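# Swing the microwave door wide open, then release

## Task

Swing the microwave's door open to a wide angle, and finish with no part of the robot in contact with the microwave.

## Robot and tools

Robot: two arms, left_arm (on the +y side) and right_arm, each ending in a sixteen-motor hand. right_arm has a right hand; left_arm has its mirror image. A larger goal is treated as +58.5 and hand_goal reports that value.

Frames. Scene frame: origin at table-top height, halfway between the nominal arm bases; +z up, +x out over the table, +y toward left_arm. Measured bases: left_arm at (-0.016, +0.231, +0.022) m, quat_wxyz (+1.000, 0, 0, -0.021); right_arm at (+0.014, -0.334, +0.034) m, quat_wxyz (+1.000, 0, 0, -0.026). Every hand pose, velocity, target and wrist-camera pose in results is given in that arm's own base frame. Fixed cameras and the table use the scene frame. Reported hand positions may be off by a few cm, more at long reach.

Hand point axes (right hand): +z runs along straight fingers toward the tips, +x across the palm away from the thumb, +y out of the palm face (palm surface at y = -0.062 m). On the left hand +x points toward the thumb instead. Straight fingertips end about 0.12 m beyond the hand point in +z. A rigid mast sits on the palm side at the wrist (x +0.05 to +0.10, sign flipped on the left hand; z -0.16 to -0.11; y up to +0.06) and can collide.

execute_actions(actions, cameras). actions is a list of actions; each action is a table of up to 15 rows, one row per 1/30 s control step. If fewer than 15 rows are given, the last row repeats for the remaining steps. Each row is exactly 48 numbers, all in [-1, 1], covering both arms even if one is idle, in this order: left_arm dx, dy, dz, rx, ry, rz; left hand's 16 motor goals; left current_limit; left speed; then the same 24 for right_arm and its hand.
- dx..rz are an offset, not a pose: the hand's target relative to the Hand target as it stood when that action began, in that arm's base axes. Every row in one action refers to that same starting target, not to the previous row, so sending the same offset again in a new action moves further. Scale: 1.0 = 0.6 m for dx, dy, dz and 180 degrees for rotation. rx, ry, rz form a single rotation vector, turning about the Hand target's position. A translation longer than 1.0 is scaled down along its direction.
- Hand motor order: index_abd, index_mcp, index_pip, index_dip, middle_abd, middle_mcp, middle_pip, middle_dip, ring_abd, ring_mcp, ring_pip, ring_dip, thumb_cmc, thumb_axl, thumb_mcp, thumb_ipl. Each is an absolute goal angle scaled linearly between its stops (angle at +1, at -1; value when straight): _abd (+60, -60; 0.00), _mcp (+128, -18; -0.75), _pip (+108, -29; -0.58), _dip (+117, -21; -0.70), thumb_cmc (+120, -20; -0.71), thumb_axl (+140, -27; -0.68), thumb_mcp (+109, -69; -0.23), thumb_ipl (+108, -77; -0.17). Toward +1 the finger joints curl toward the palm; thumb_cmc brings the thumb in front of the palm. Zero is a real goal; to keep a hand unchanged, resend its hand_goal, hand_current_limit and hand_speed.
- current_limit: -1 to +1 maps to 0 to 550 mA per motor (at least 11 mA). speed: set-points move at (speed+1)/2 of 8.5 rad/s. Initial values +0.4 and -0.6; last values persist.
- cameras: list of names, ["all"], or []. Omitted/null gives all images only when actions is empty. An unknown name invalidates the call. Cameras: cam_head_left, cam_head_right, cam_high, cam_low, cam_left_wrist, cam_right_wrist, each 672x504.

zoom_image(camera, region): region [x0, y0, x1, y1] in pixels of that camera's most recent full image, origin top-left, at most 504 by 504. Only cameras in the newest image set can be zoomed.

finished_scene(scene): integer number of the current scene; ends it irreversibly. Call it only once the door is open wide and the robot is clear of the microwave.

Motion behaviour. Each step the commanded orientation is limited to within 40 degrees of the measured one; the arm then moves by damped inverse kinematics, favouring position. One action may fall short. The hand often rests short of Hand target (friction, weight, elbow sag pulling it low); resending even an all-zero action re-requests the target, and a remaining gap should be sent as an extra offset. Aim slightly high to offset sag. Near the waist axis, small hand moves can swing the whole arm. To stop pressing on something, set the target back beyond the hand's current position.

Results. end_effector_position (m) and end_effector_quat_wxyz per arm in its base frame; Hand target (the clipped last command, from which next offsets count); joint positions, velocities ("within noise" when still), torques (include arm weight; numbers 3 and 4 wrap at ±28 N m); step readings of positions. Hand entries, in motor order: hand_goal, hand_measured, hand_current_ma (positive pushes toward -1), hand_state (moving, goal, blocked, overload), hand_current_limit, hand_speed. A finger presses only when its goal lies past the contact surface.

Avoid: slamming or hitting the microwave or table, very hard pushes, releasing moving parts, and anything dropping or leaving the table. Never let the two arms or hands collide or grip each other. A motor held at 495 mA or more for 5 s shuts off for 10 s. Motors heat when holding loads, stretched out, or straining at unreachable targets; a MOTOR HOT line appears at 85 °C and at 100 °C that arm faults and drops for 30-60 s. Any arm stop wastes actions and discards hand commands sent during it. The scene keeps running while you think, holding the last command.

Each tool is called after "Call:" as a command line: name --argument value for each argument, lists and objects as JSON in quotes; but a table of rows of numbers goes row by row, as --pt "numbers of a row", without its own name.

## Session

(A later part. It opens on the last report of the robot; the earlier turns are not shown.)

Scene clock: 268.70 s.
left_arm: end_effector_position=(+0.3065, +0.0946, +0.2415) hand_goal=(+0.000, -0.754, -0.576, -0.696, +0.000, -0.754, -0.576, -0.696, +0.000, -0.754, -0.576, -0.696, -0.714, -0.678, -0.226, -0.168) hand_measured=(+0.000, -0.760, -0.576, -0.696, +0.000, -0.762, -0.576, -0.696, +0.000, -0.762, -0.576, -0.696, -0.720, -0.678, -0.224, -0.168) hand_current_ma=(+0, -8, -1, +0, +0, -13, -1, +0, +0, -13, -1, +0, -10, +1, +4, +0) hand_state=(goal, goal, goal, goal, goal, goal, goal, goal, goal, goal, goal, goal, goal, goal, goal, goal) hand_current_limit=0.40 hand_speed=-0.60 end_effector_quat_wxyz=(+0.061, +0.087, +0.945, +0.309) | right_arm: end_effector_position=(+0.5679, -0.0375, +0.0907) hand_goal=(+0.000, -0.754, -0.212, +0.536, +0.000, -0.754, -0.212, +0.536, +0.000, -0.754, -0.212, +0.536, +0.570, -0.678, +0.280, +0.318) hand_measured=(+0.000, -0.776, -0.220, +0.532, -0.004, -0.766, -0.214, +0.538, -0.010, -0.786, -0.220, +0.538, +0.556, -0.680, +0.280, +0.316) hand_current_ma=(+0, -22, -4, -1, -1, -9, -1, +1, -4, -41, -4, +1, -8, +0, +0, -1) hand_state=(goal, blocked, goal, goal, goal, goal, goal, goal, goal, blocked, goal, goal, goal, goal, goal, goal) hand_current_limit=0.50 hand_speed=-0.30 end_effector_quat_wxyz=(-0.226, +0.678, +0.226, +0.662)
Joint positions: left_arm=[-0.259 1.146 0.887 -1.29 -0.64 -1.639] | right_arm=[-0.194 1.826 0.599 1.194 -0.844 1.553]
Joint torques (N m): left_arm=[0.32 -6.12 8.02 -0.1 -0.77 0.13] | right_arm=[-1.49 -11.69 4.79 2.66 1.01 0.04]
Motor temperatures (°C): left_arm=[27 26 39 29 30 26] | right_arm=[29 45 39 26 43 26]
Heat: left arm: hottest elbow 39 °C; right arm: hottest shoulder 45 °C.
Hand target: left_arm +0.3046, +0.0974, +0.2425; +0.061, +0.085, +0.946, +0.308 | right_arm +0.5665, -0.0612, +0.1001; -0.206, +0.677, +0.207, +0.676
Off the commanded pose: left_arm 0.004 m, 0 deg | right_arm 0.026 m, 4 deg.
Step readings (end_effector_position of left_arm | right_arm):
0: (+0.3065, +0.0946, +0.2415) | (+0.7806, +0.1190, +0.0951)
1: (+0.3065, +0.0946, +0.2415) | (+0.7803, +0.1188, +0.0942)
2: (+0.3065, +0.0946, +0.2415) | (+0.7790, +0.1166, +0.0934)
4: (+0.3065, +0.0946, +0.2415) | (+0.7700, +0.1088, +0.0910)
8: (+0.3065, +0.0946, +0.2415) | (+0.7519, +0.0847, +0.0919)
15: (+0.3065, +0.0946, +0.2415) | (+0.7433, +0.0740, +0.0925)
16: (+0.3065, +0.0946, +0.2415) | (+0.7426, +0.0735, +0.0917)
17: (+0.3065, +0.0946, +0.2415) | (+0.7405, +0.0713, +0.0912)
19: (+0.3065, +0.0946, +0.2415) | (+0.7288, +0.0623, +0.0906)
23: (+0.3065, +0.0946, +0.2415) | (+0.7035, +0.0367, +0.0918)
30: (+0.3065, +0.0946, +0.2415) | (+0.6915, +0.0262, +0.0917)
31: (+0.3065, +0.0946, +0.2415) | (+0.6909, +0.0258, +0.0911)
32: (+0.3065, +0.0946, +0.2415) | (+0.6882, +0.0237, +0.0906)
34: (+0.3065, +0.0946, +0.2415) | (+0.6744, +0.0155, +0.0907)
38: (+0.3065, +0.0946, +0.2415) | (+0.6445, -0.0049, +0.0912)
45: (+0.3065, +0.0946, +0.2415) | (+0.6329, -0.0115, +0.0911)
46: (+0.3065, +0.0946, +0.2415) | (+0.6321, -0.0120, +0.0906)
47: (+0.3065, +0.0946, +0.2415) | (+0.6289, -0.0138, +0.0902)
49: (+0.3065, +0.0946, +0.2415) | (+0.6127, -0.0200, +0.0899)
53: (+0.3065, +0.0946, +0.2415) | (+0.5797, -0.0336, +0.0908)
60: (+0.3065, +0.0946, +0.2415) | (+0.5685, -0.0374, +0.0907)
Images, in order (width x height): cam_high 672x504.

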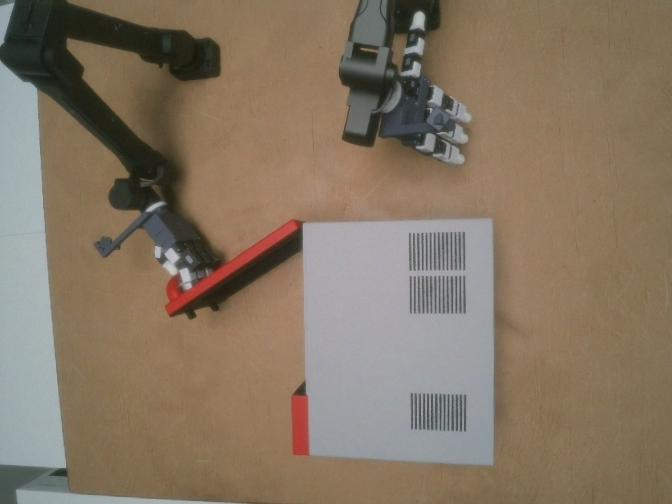

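Call:
execute_actions --actions '[[[0,0,0,0,0,0,0,-0.754,-0.576,-0.696,0,-0.754,-0.576,-0.696,0,-0.754,-0.576,-0.696,-0.714,-0.678,-0.226,-0.168,0.4,-0.6,-0.115,-0.017,0,0,0,-0.05,0,-0.754,-0.212,0.536,0,-0.754,-0.212,0.536,0,-0.754,-0.212,0.536,0.571,-0.678,0.281,0.319,0.5,-0.3]],[[0,0,0,0,0,0,0,-0.754,-0.576,-0.696,0,-0.754,-0.576,-0.696,0,-0.754,-0.576,-0.696,-0.714,-0.678,-0.226,-0.168,0.4,-0.6,-0.12,0.0045,0,0,0,-0.05,0,-0.754,-0.212,0.536,0,-0.754,-0.212,0.536,0,-0.754,-0.212,0.536,0.571,-0.678,0.281,0.319,0.5,-0.3]],[[0,0,0,0,0,0,0,-0.754,-0.576,-0.696,0,-0.754,-0.576,-0.696,0,-0.754,-0.576,-0.696,-0.714,-0.678,-0.226,-0.168,0.4,-0.6,-0.117,0.024,0,0,0,-0.04,0,-0.754,-0.212,0.536,0,-0.754,-0.212,0.536,0,-0.754,-0.212,0.536,0.571,-0.678,0.281,0.319,0.5,-0.3]]]' --cameras '["cam_high"]'

Scene clock: 294.60 s.
left_arm: end_effector_position=(+0.3065, +0.0946, +0.2415) hand_goal=(+0.000, -0.754, -0.576, -0.696, +0.000, -0.754, -0.576, -0.696, +0.000, -0.754, -0.576, -0.696, -0.714, -0.678, -0.226, -0.168) hand_measured=(+0.000, -0.760, -0.576, -0.696, +0.000, -0.762, -0.576, -0.696, +0.000, -0.762, -0.576, -0.696, -0.720, -0.678, -0.224, -0.168) hand_current_ma=(+0, -8, -1, +0, +0, -13, -1, +0, +0, -13, -1, +0, -10, +1, +4, +0) hand_state=(goal, goal, goal, goal, goal, goal, goal, goal, goal, goal, goal, goal, goal, goal, goal, goal) hand_current_limit=0.40 hand_speed=-0.60 end_effector_quat_wxyz=(+0.061, +0.087, +0.945, +0.309) | right_arm: end_effector_position=(+0.3912, -0.0440, +0.0940) hand_goal=(+0.000, -0.754, -0.212, +0.536, +0.000, -0.754, -0.212, +0.536, +0.000, -0.754, -0.212, +0.536, +0.570, -0.678, +0.280, +0.318) hand_measured=(+0.000, -0.764, -0.216, +0.532, -0.004, -0.756, -0.214, +0.538, -0.006, -0.758, -0.216, +0.538, +0.556, -0.680, +0.280, +0.316) hand_current_ma=(+0, -5, -1, -1, -1, -1, -1, +1, -2, -1, -1, +1, -8, -1, +0, -1) hand_state=(goal, goal, goal, goal, goal, goal, goal, goal, goal, goal, goal, goal, goal, goal, goal, goal) hand_current_limit=0.50 hand_speed=-0.30 end_effector_quat_wxyz=(-0.096, +0.710, +0.095, +0.692)
Joint positions: left_arm=[-0.259 1.146 0.887 -1.29 -0.64 -1.639] | right_arm=[-0.04 1.624 0.101 1.497 -0.311 1.566]
Joint torques (N m): left_arm=[0.09 -6.53 7.87 -0.03 -0.78 0.14] | right_arm=[0.15 -3.84 4.23 1.52 -0.06 -0.11]
Motor temperatures (°C): left_arm=[27 26 39 29 30 26] | right_arm=[29 42 37 27 38 26]
Heat: left arm: hottest elbow 39 °C; right arm: hottest shoulder 42 °C.
Hand target: left_arm +0.3046, +0.0974, +0.2425; +0.061, +0.085, +0.946, +0.308 | right_arm +0.3974, -0.0483, +0.0904; -0.093, +0.713, +0.092, +0.689 (last step not sent: back at the drive's target)
Off the commanded pose: left_arm 0.004 m, 0 deg | right_arm 0.038 m, 7 deg.
Step readings (end_effector_position of left_arm | right_arm):
0: (+0.3065, +0.0946, +0.2415) | (+0.5679, -0.0375, +0.0907)
1: (+0.3065, +0.0946, +0.2415) | (+0.5673, -0.0380, +0.0904)
2: (+0.3065, +0.0946, +0.2415) | (+0.5636, -0.0394, +0.0900)
4: (+0.3065, +0.0946, +0.2415) | (+0.5471, -0.0430, +0.0898)
8: (+0.3065, +0.0946, +0.2415) | (+0.5111, -0.0498, +0.0905)
15: (+0.3065, +0.0946, +0.2415) | (+0.5007, -0.0514, +0.0906)
16: (+0.3065, +0.0946, +0.2415) | (+0.4998, -0.0520, +0.0902)
17: (+0.3065, +0.0946, +0.2415) | (+0.4959, -0.0524, +0.0900)
19: (+0.3065, +0.0946, +0.2415) | (+0.4785, -0.0529, +0.0900)
23: (+0.3065, +0.0946, +0.2415) | (+0.4398, -0.0532, +0.0901)
30: (+0.3065, +0.0946, +0.2415) | (+0.4291, -0.0524, +0.0899)
31: (+0.3065, +0.0946, +0.2415) | (+0.4283, -0.0529, +0.0897)
32: (+0.3065, +0.0946, +0.2415) | (+0.4242, -0.0525, +0.0893)
34: (+0.3065, +0.0946, +0.2415) | (+0.4083, -0.0501, +0.0895)
36: (+0.3065, +0.0946, +0.2415) | (+0.3883, -0.0462, +0.0906) HELD (not all sent) right_arm
38: (+0.3065, +0.0946, +0.2415) | (+0.3797, -0.0428, +0.0896) HELD (not all sent) right_arm
45: (+0.3065, +0.0946, +0.2415) | (+0.3899, -0.0441, +0.0939) HELD (not all sent) right_arm
HELD (not all sent) right_arm: steps 36 to 45.
pose unreachable (right arm): on one or more control steps of this call, first in action 2 (counted from 0), this arm could not follow its commanded pose, so it was not sent that pose on those steps. It may still have moved: this result reports where it is.
cause: moving toward the commanded pose would bring two parts of the arm too close to each other (joints 2 (shoulder) and 3 (elbow) lie between them).
Images, in order (width x height): cam_high 672x504.

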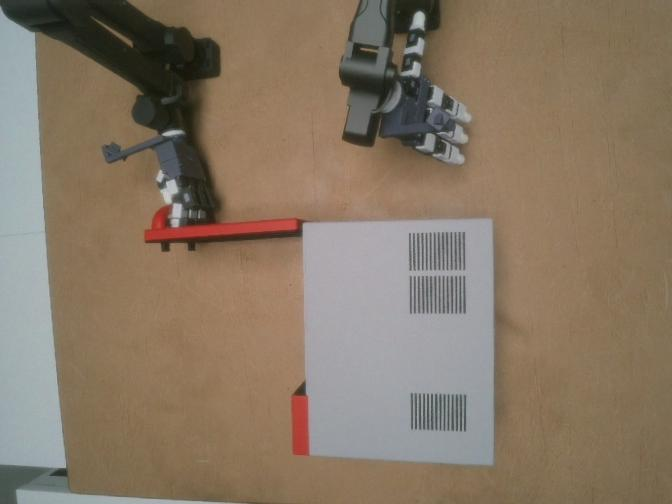

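Call:
execute_actions --actions '[[[0,0,0,0,0,0,0,-0.754,-0.576,-0.696,0,-0.754,-0.576,-0.696,0,-0.754,-0.576,-0.696,-0.714,-0.678,-0.226,-0.168,0.4,-0.6,-0.01,0.02,0,0,0,0,0,-0.754,-0.401,0.56,0,-0.754,-0.401,0.56,0,-0.754,-0.401,0.56,0.571,-0.678,0.281,0.319,0.5,-0.3]],[[0,0,0,0,0,0,0,-0.754,-0.576,-0.696,0,-0.754,-0.576,-0.696,0,-0.754,-0.576,-0.696,-0.714,-0.678,-0.226,-0.168,0.4,-0.6,-0.007,0.07,0,0,0,0,0,-0.754,-0.401,0.56,0,-0.754,-0.401,0.56,0,-0.754,-0.401,0.56,0.571,-0.678,0.281,0.319,0.3,-0.3]],[[0,0,0,0,0,0,0,-0.754,-0.576,-0.696,0,-0.754,-0.576,-0.696,0,-0.754,-0.576,-0.696,-0.714,-0.678,-0.226,-0.168,0.4,-0.6,-0.01,0.085,0,0,0,0,0,-0.754,-0.401,0.56,0,-0.754,-0.401,0.56,0,-0.754,-0.401,0.56,0.571,-0.678,0.281,0.319,0.2,-0.3]]]' --cameras '["cam_high"]'

Scene clock: 328.37 s.
left_arm: end_effector_position=(+0.3065, +0.0946, +0.2415) hand_goal=(+0.000, -0.754, -0.576, -0.696, +0.000, -0.754, -0.576, -0.696, +0.000, -0.754, -0.576, -0.696, -0.714, -0.678, -0.226, -0.168) hand_measured=(+0.000, -0.760, -0.576, -0.696, +0.000, -0.762, -0.576, -0.696, +0.000, -0.762, -0.576, -0.696, -0.720, -0.678, -0.224, -0.168) hand_current_ma=(+0, -8, -1, +0, +0, -13, -1, +0, +0, -13, -1, +0, -10, +1, +4, +0) hand_state=(goal, goal, goal, goal, goal, goal, goal, goal, goal, goal, goal, goal, goal, goal, goal, goal) hand_current_limit=0.40 hand_speed=-0.60 end_effector_quat_wxyz=(+0.061, +0.087, +0.945, +0.309) | right_arm: end_effector_position=(+0.3749, +0.0509, +0.0943) hand_goal=(+0.000, -0.754, -0.402, +0.560, +0.000, -0.754, -0.402, +0.560, +0.000, -0.754, -0.402, +0.560, +0.570, -0.678, +0.280, +0.318) hand_measured=(+0.000, -0.754, -0.400, +0.556, -0.004, -0.754, -0.400, +0.558, -0.006, -0.754, -0.400, +0.558, +0.556, -0.680, +0.280, +0.316) hand_current_ma=(+0, +0, +0, -1, -1, +0, +0, -1, -2, +0, +0, +0, -8, -1, +0, -1) hand_state=(goal, goal, goal, goal, goal, goal, goal, goal, goal, goal, goal, goal, goal, goal, goal, goal) hand_current_limit=0.20 hand_speed=-0.30 end_effector_quat_wxyz=(-0.087, +0.711, +0.095, +0.692)
Joint positions: left_arm=[-0.259 1.146 0.887 -1.29 -0.64 -1.639] | right_arm=[0.449 1.627 0.112 1.487 0.19 1.568]
Joint torques (N m): left_arm=[-0.09 -6.36 7.88 -0.06 -0.78 0.14] | right_arm=[1.49 -3.9 4.52 1.61 0.24 0.03]
Motor temperatures (°C): left_arm=[27 26 39 29 30 26] | right_arm=[28 36 35 26 35 26]
Heat: left arm: hottest elbow 39 °C; right arm: hottest shoulder 36 °C.
Hand target: left_arm +0.3046, +0.0974, +0.2425; +0.061, +0.085, +0.946, +0.308 | right_arm +0.3812, +0.0568, +0.0904; -0.093, +0.713, +0.092, +0.689
Off the commanded pose: left_arm 0.004 m, 0 deg | right_arm 0.009 m, 1 deg.
Step readings (end_effector_position of left_arm | right_arm):
0: (+0.3065, +0.0946, +0.2415) | (+0.3912, -0.0440, +0.0940)
1: (+0.3065, +0.0946, +0.2415) | (+0.3912, -0.0441, +0.0940)
2: (+0.3065, +0.0946, +0.2415) | (+0.3911, -0.0447, +0.0940)
4: (+0.3065, +0.0946, +0.2415) | (+0.3908, -0.0444, +0.0940)
8: (+0.3065, +0.0946, +0.2415) | (+0.3908, -0.0409, +0.0940)
15: (+0.3065, +0.0946, +0.2415) | (+0.3908, -0.0396, +0.0940)
16: (+0.3065, +0.0946, +0.2415) | (+0.3906, -0.0403, +0.0940)
17: (+0.3065, +0.0946, +0.2415) | (+0.3900, -0.0406, +0.0940)
19: (+0.3065, +0.0946, +0.2415) | (+0.3890, -0.0327, +0.0941)
23: (+0.3065, +0.0946, +0.2415) | (+0.3885, -0.0025, +0.0942)
30: (+0.3065, +0.0946, +0.2415) | (+0.3869, +0.0028, +0.0943)
31: (+0.3065, +0.0946, +0.2415) | (+0.3866, +0.0021, +0.0943)
32: (+0.3065, +0.0946, +0.2415) | (+0.3852, +0.0014, +0.0944)
34: (+0.3065, +0.0946, +0.2415) | (+0.3813, +0.0097, +0.0946)
38: (+0.3065, +0.0946, +0.2415) | (+0.3752, +0.0444, +0.0947)
45: (+0.3065, +0.0946, +0.2415) | (+0.3747, +0.0510, +0.0945)
Images, in order (width x height): cam_high 672x504.

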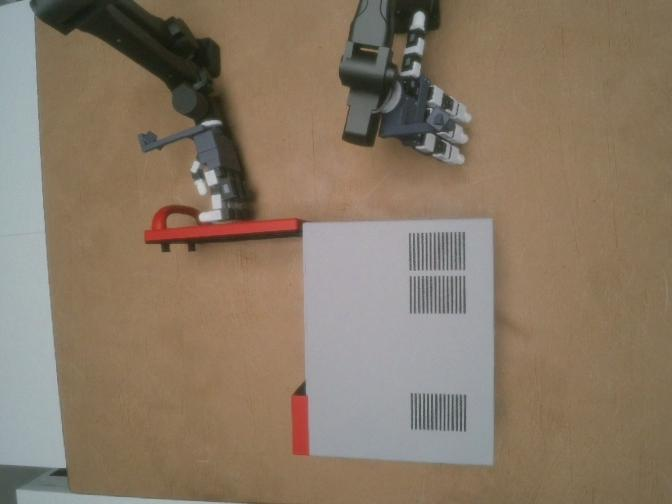

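Call:
execute_actions --actions '[[[0,0,0,0,0,0,0,-0.754,-0.576,-0.696,0,-0.754,-0.576,-0.696,0,-0.754,-0.576,-0.696,-0.714,-0.678,-0.226,-0.168,0.4,-0.6,-0.04,0.01,0.04,0,0,0,0,-0.754,-0.401,0.56,0,-0.754,-0.401,0.56,0,-0.754,-0.401,0.56,0.571,-0.678,0.281,0.319,0,-0.5]],[[0,0,0,0,0,0,0,-0.754,-0.576,-0.696,0,-0.754,-0.576,-0.696,0,-0.754,-0.576,-0.696,-0.714,-0.678,-0.226,-0.168,0.4,-0.6,-0.06,0,0.12,0,0,0,0,-0.754,-0.401,0.56,0,-0.754,-0.401,0.56,0,-0.754,-0.401,0.56,0.571,-0.678,0.281,0.319,0,-0.5]]]' --cameras '["cam_high"]'

Scene clock: 372.60 s.
left_arm: end_effector_position=(+0.3065, +0.0946, +0.2415) hand_goal=(+0.000, -0.754, -0.576, -0.696, +0.000, -0.754, -0.576, -0.696, +0.000, -0.754, -0.576, -0.696, -0.714, -0.678, -0.226, -0.168) hand_measured=(+0.000, -0.760, -0.576, -0.696, +0.000, -0.762, -0.576, -0.696, +0.000, -0.762, -0.576, -0.696, -0.720, -0.678, -0.224, -0.168) hand_current_ma=(+0, -8, -1, +0, +0, -13, -1, +0, +0, -13, -1, +0, -10, +1, +4, +0) hand_state=(goal, goal, goal, goal, goal, goal, goal, goal, goal, goal, goal, goal, goal, goal, goal, goal) hand_current_limit=0.40 hand_speed=-0.60 end_effector_quat_wxyz=(+0.061, +0.087, +0.945, +0.309) | right_arm: end_effector_position=(+0.3153, +0.0548, +0.1754) hand_goal=(+0.000, -0.754, -0.402, +0.560, +0.000, -0.754, -0.402, +0.560, +0.000, -0.754, -0.402, +0.560, +0.570, -0.678, +0.280, +0.318) hand_measured=(-0.002, -0.754, -0.400, +0.556, -0.004, -0.754, -0.400, +0.558, -0.006, -0.754, -0.400, +0.558, +0.556, -0.680, +0.280, +0.316) hand_current_ma=(+0, +0, +0, -1, -1, +0, +0, -1, -2, +0, +0, +0, -8, -1, +0, -1) hand_state=(goal, goal, goal, goal, goal, goal, goal, goal, goal, goal, goal, goal, goal, goal, goal, goal) hand_current_limit=0.00 hand_speed=-0.50 end_effector_quat_wxyz=(-0.072, +0.698, +0.097, +0.706)
Joint positions: left_arm=[-0.259 1.146 0.887 -1.29 -0.64 -1.639] | right_arm=[0.657 0.756 0.055 0.708 0.417 1.532]
Joint torques (N m): left_arm=[0.26 -6.12 7.94 -0.1 -0.79 0.14] | right_arm=[1.61 0.5 11.3 1.47 0.2 0.03]
Heat: left arm: hottest elbow 39 °C; right arm: hottest elbow 34 °C.
Hand target: left_arm +0.3046, +0.0974, +0.2425; +0.061, +0.085, +0.946, +0.308 | right_arm +0.3213, +0.0627, +0.1865; -0.093, +0.713, +0.092, +0.689
Off the commanded pose: left_arm 0.004 m, 0 deg | right_arm 0.015 m, 4 deg.
Step readings (end_effector_position of left_arm | right_arm):
0: (+0.3065, +0.0946, +0.2415) | (+0.3749, +0.0509, +0.0942)
1: (+0.3065, +0.0946, +0.2415) | (+0.3748, +0.0508, +0.0941)
2: (+0.3065, +0.0946, +0.2415) | (+0.3740, +0.0506, +0.0936)
4: (+0.3065, +0.0946, +0.2415) | (+0.3713, +0.0515, +0.0957)
8: (+0.3065, +0.0946, +0.2415) | (+0.3648, +0.0599, +0.1137)
15: (+0.3065, +0.0946, +0.2415) | (+0.3620, +0.0622, +0.1213)
16: (+0.3065, +0.0946, +0.2415) | (+0.3616, +0.0619, +0.1205)
17: (+0.3065, +0.0946, +0.2415) | (+0.3597, +0.0612, +0.1207)
19: (+0.3065, +0.0946, +0.2415) | (+0.3520, +0.0590, +0.1299)
23: (+0.3065, +0.0946, +0.2415) | (+0.3365, +0.0586, +0.1710)
30: (+0.3065, +0.0946, +0.2415) | (+0.3216, +0.0585, +0.1863)
Images, in order (width x height): cam_high 672x504.

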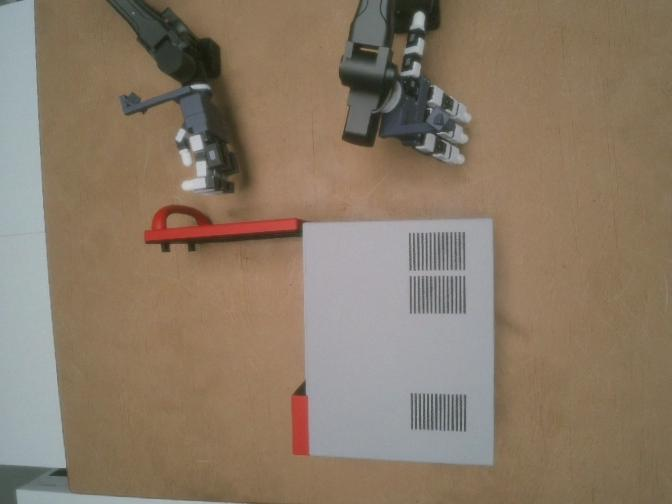

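Call:
finished_scene --scene 2

The scene is finished: the task was done.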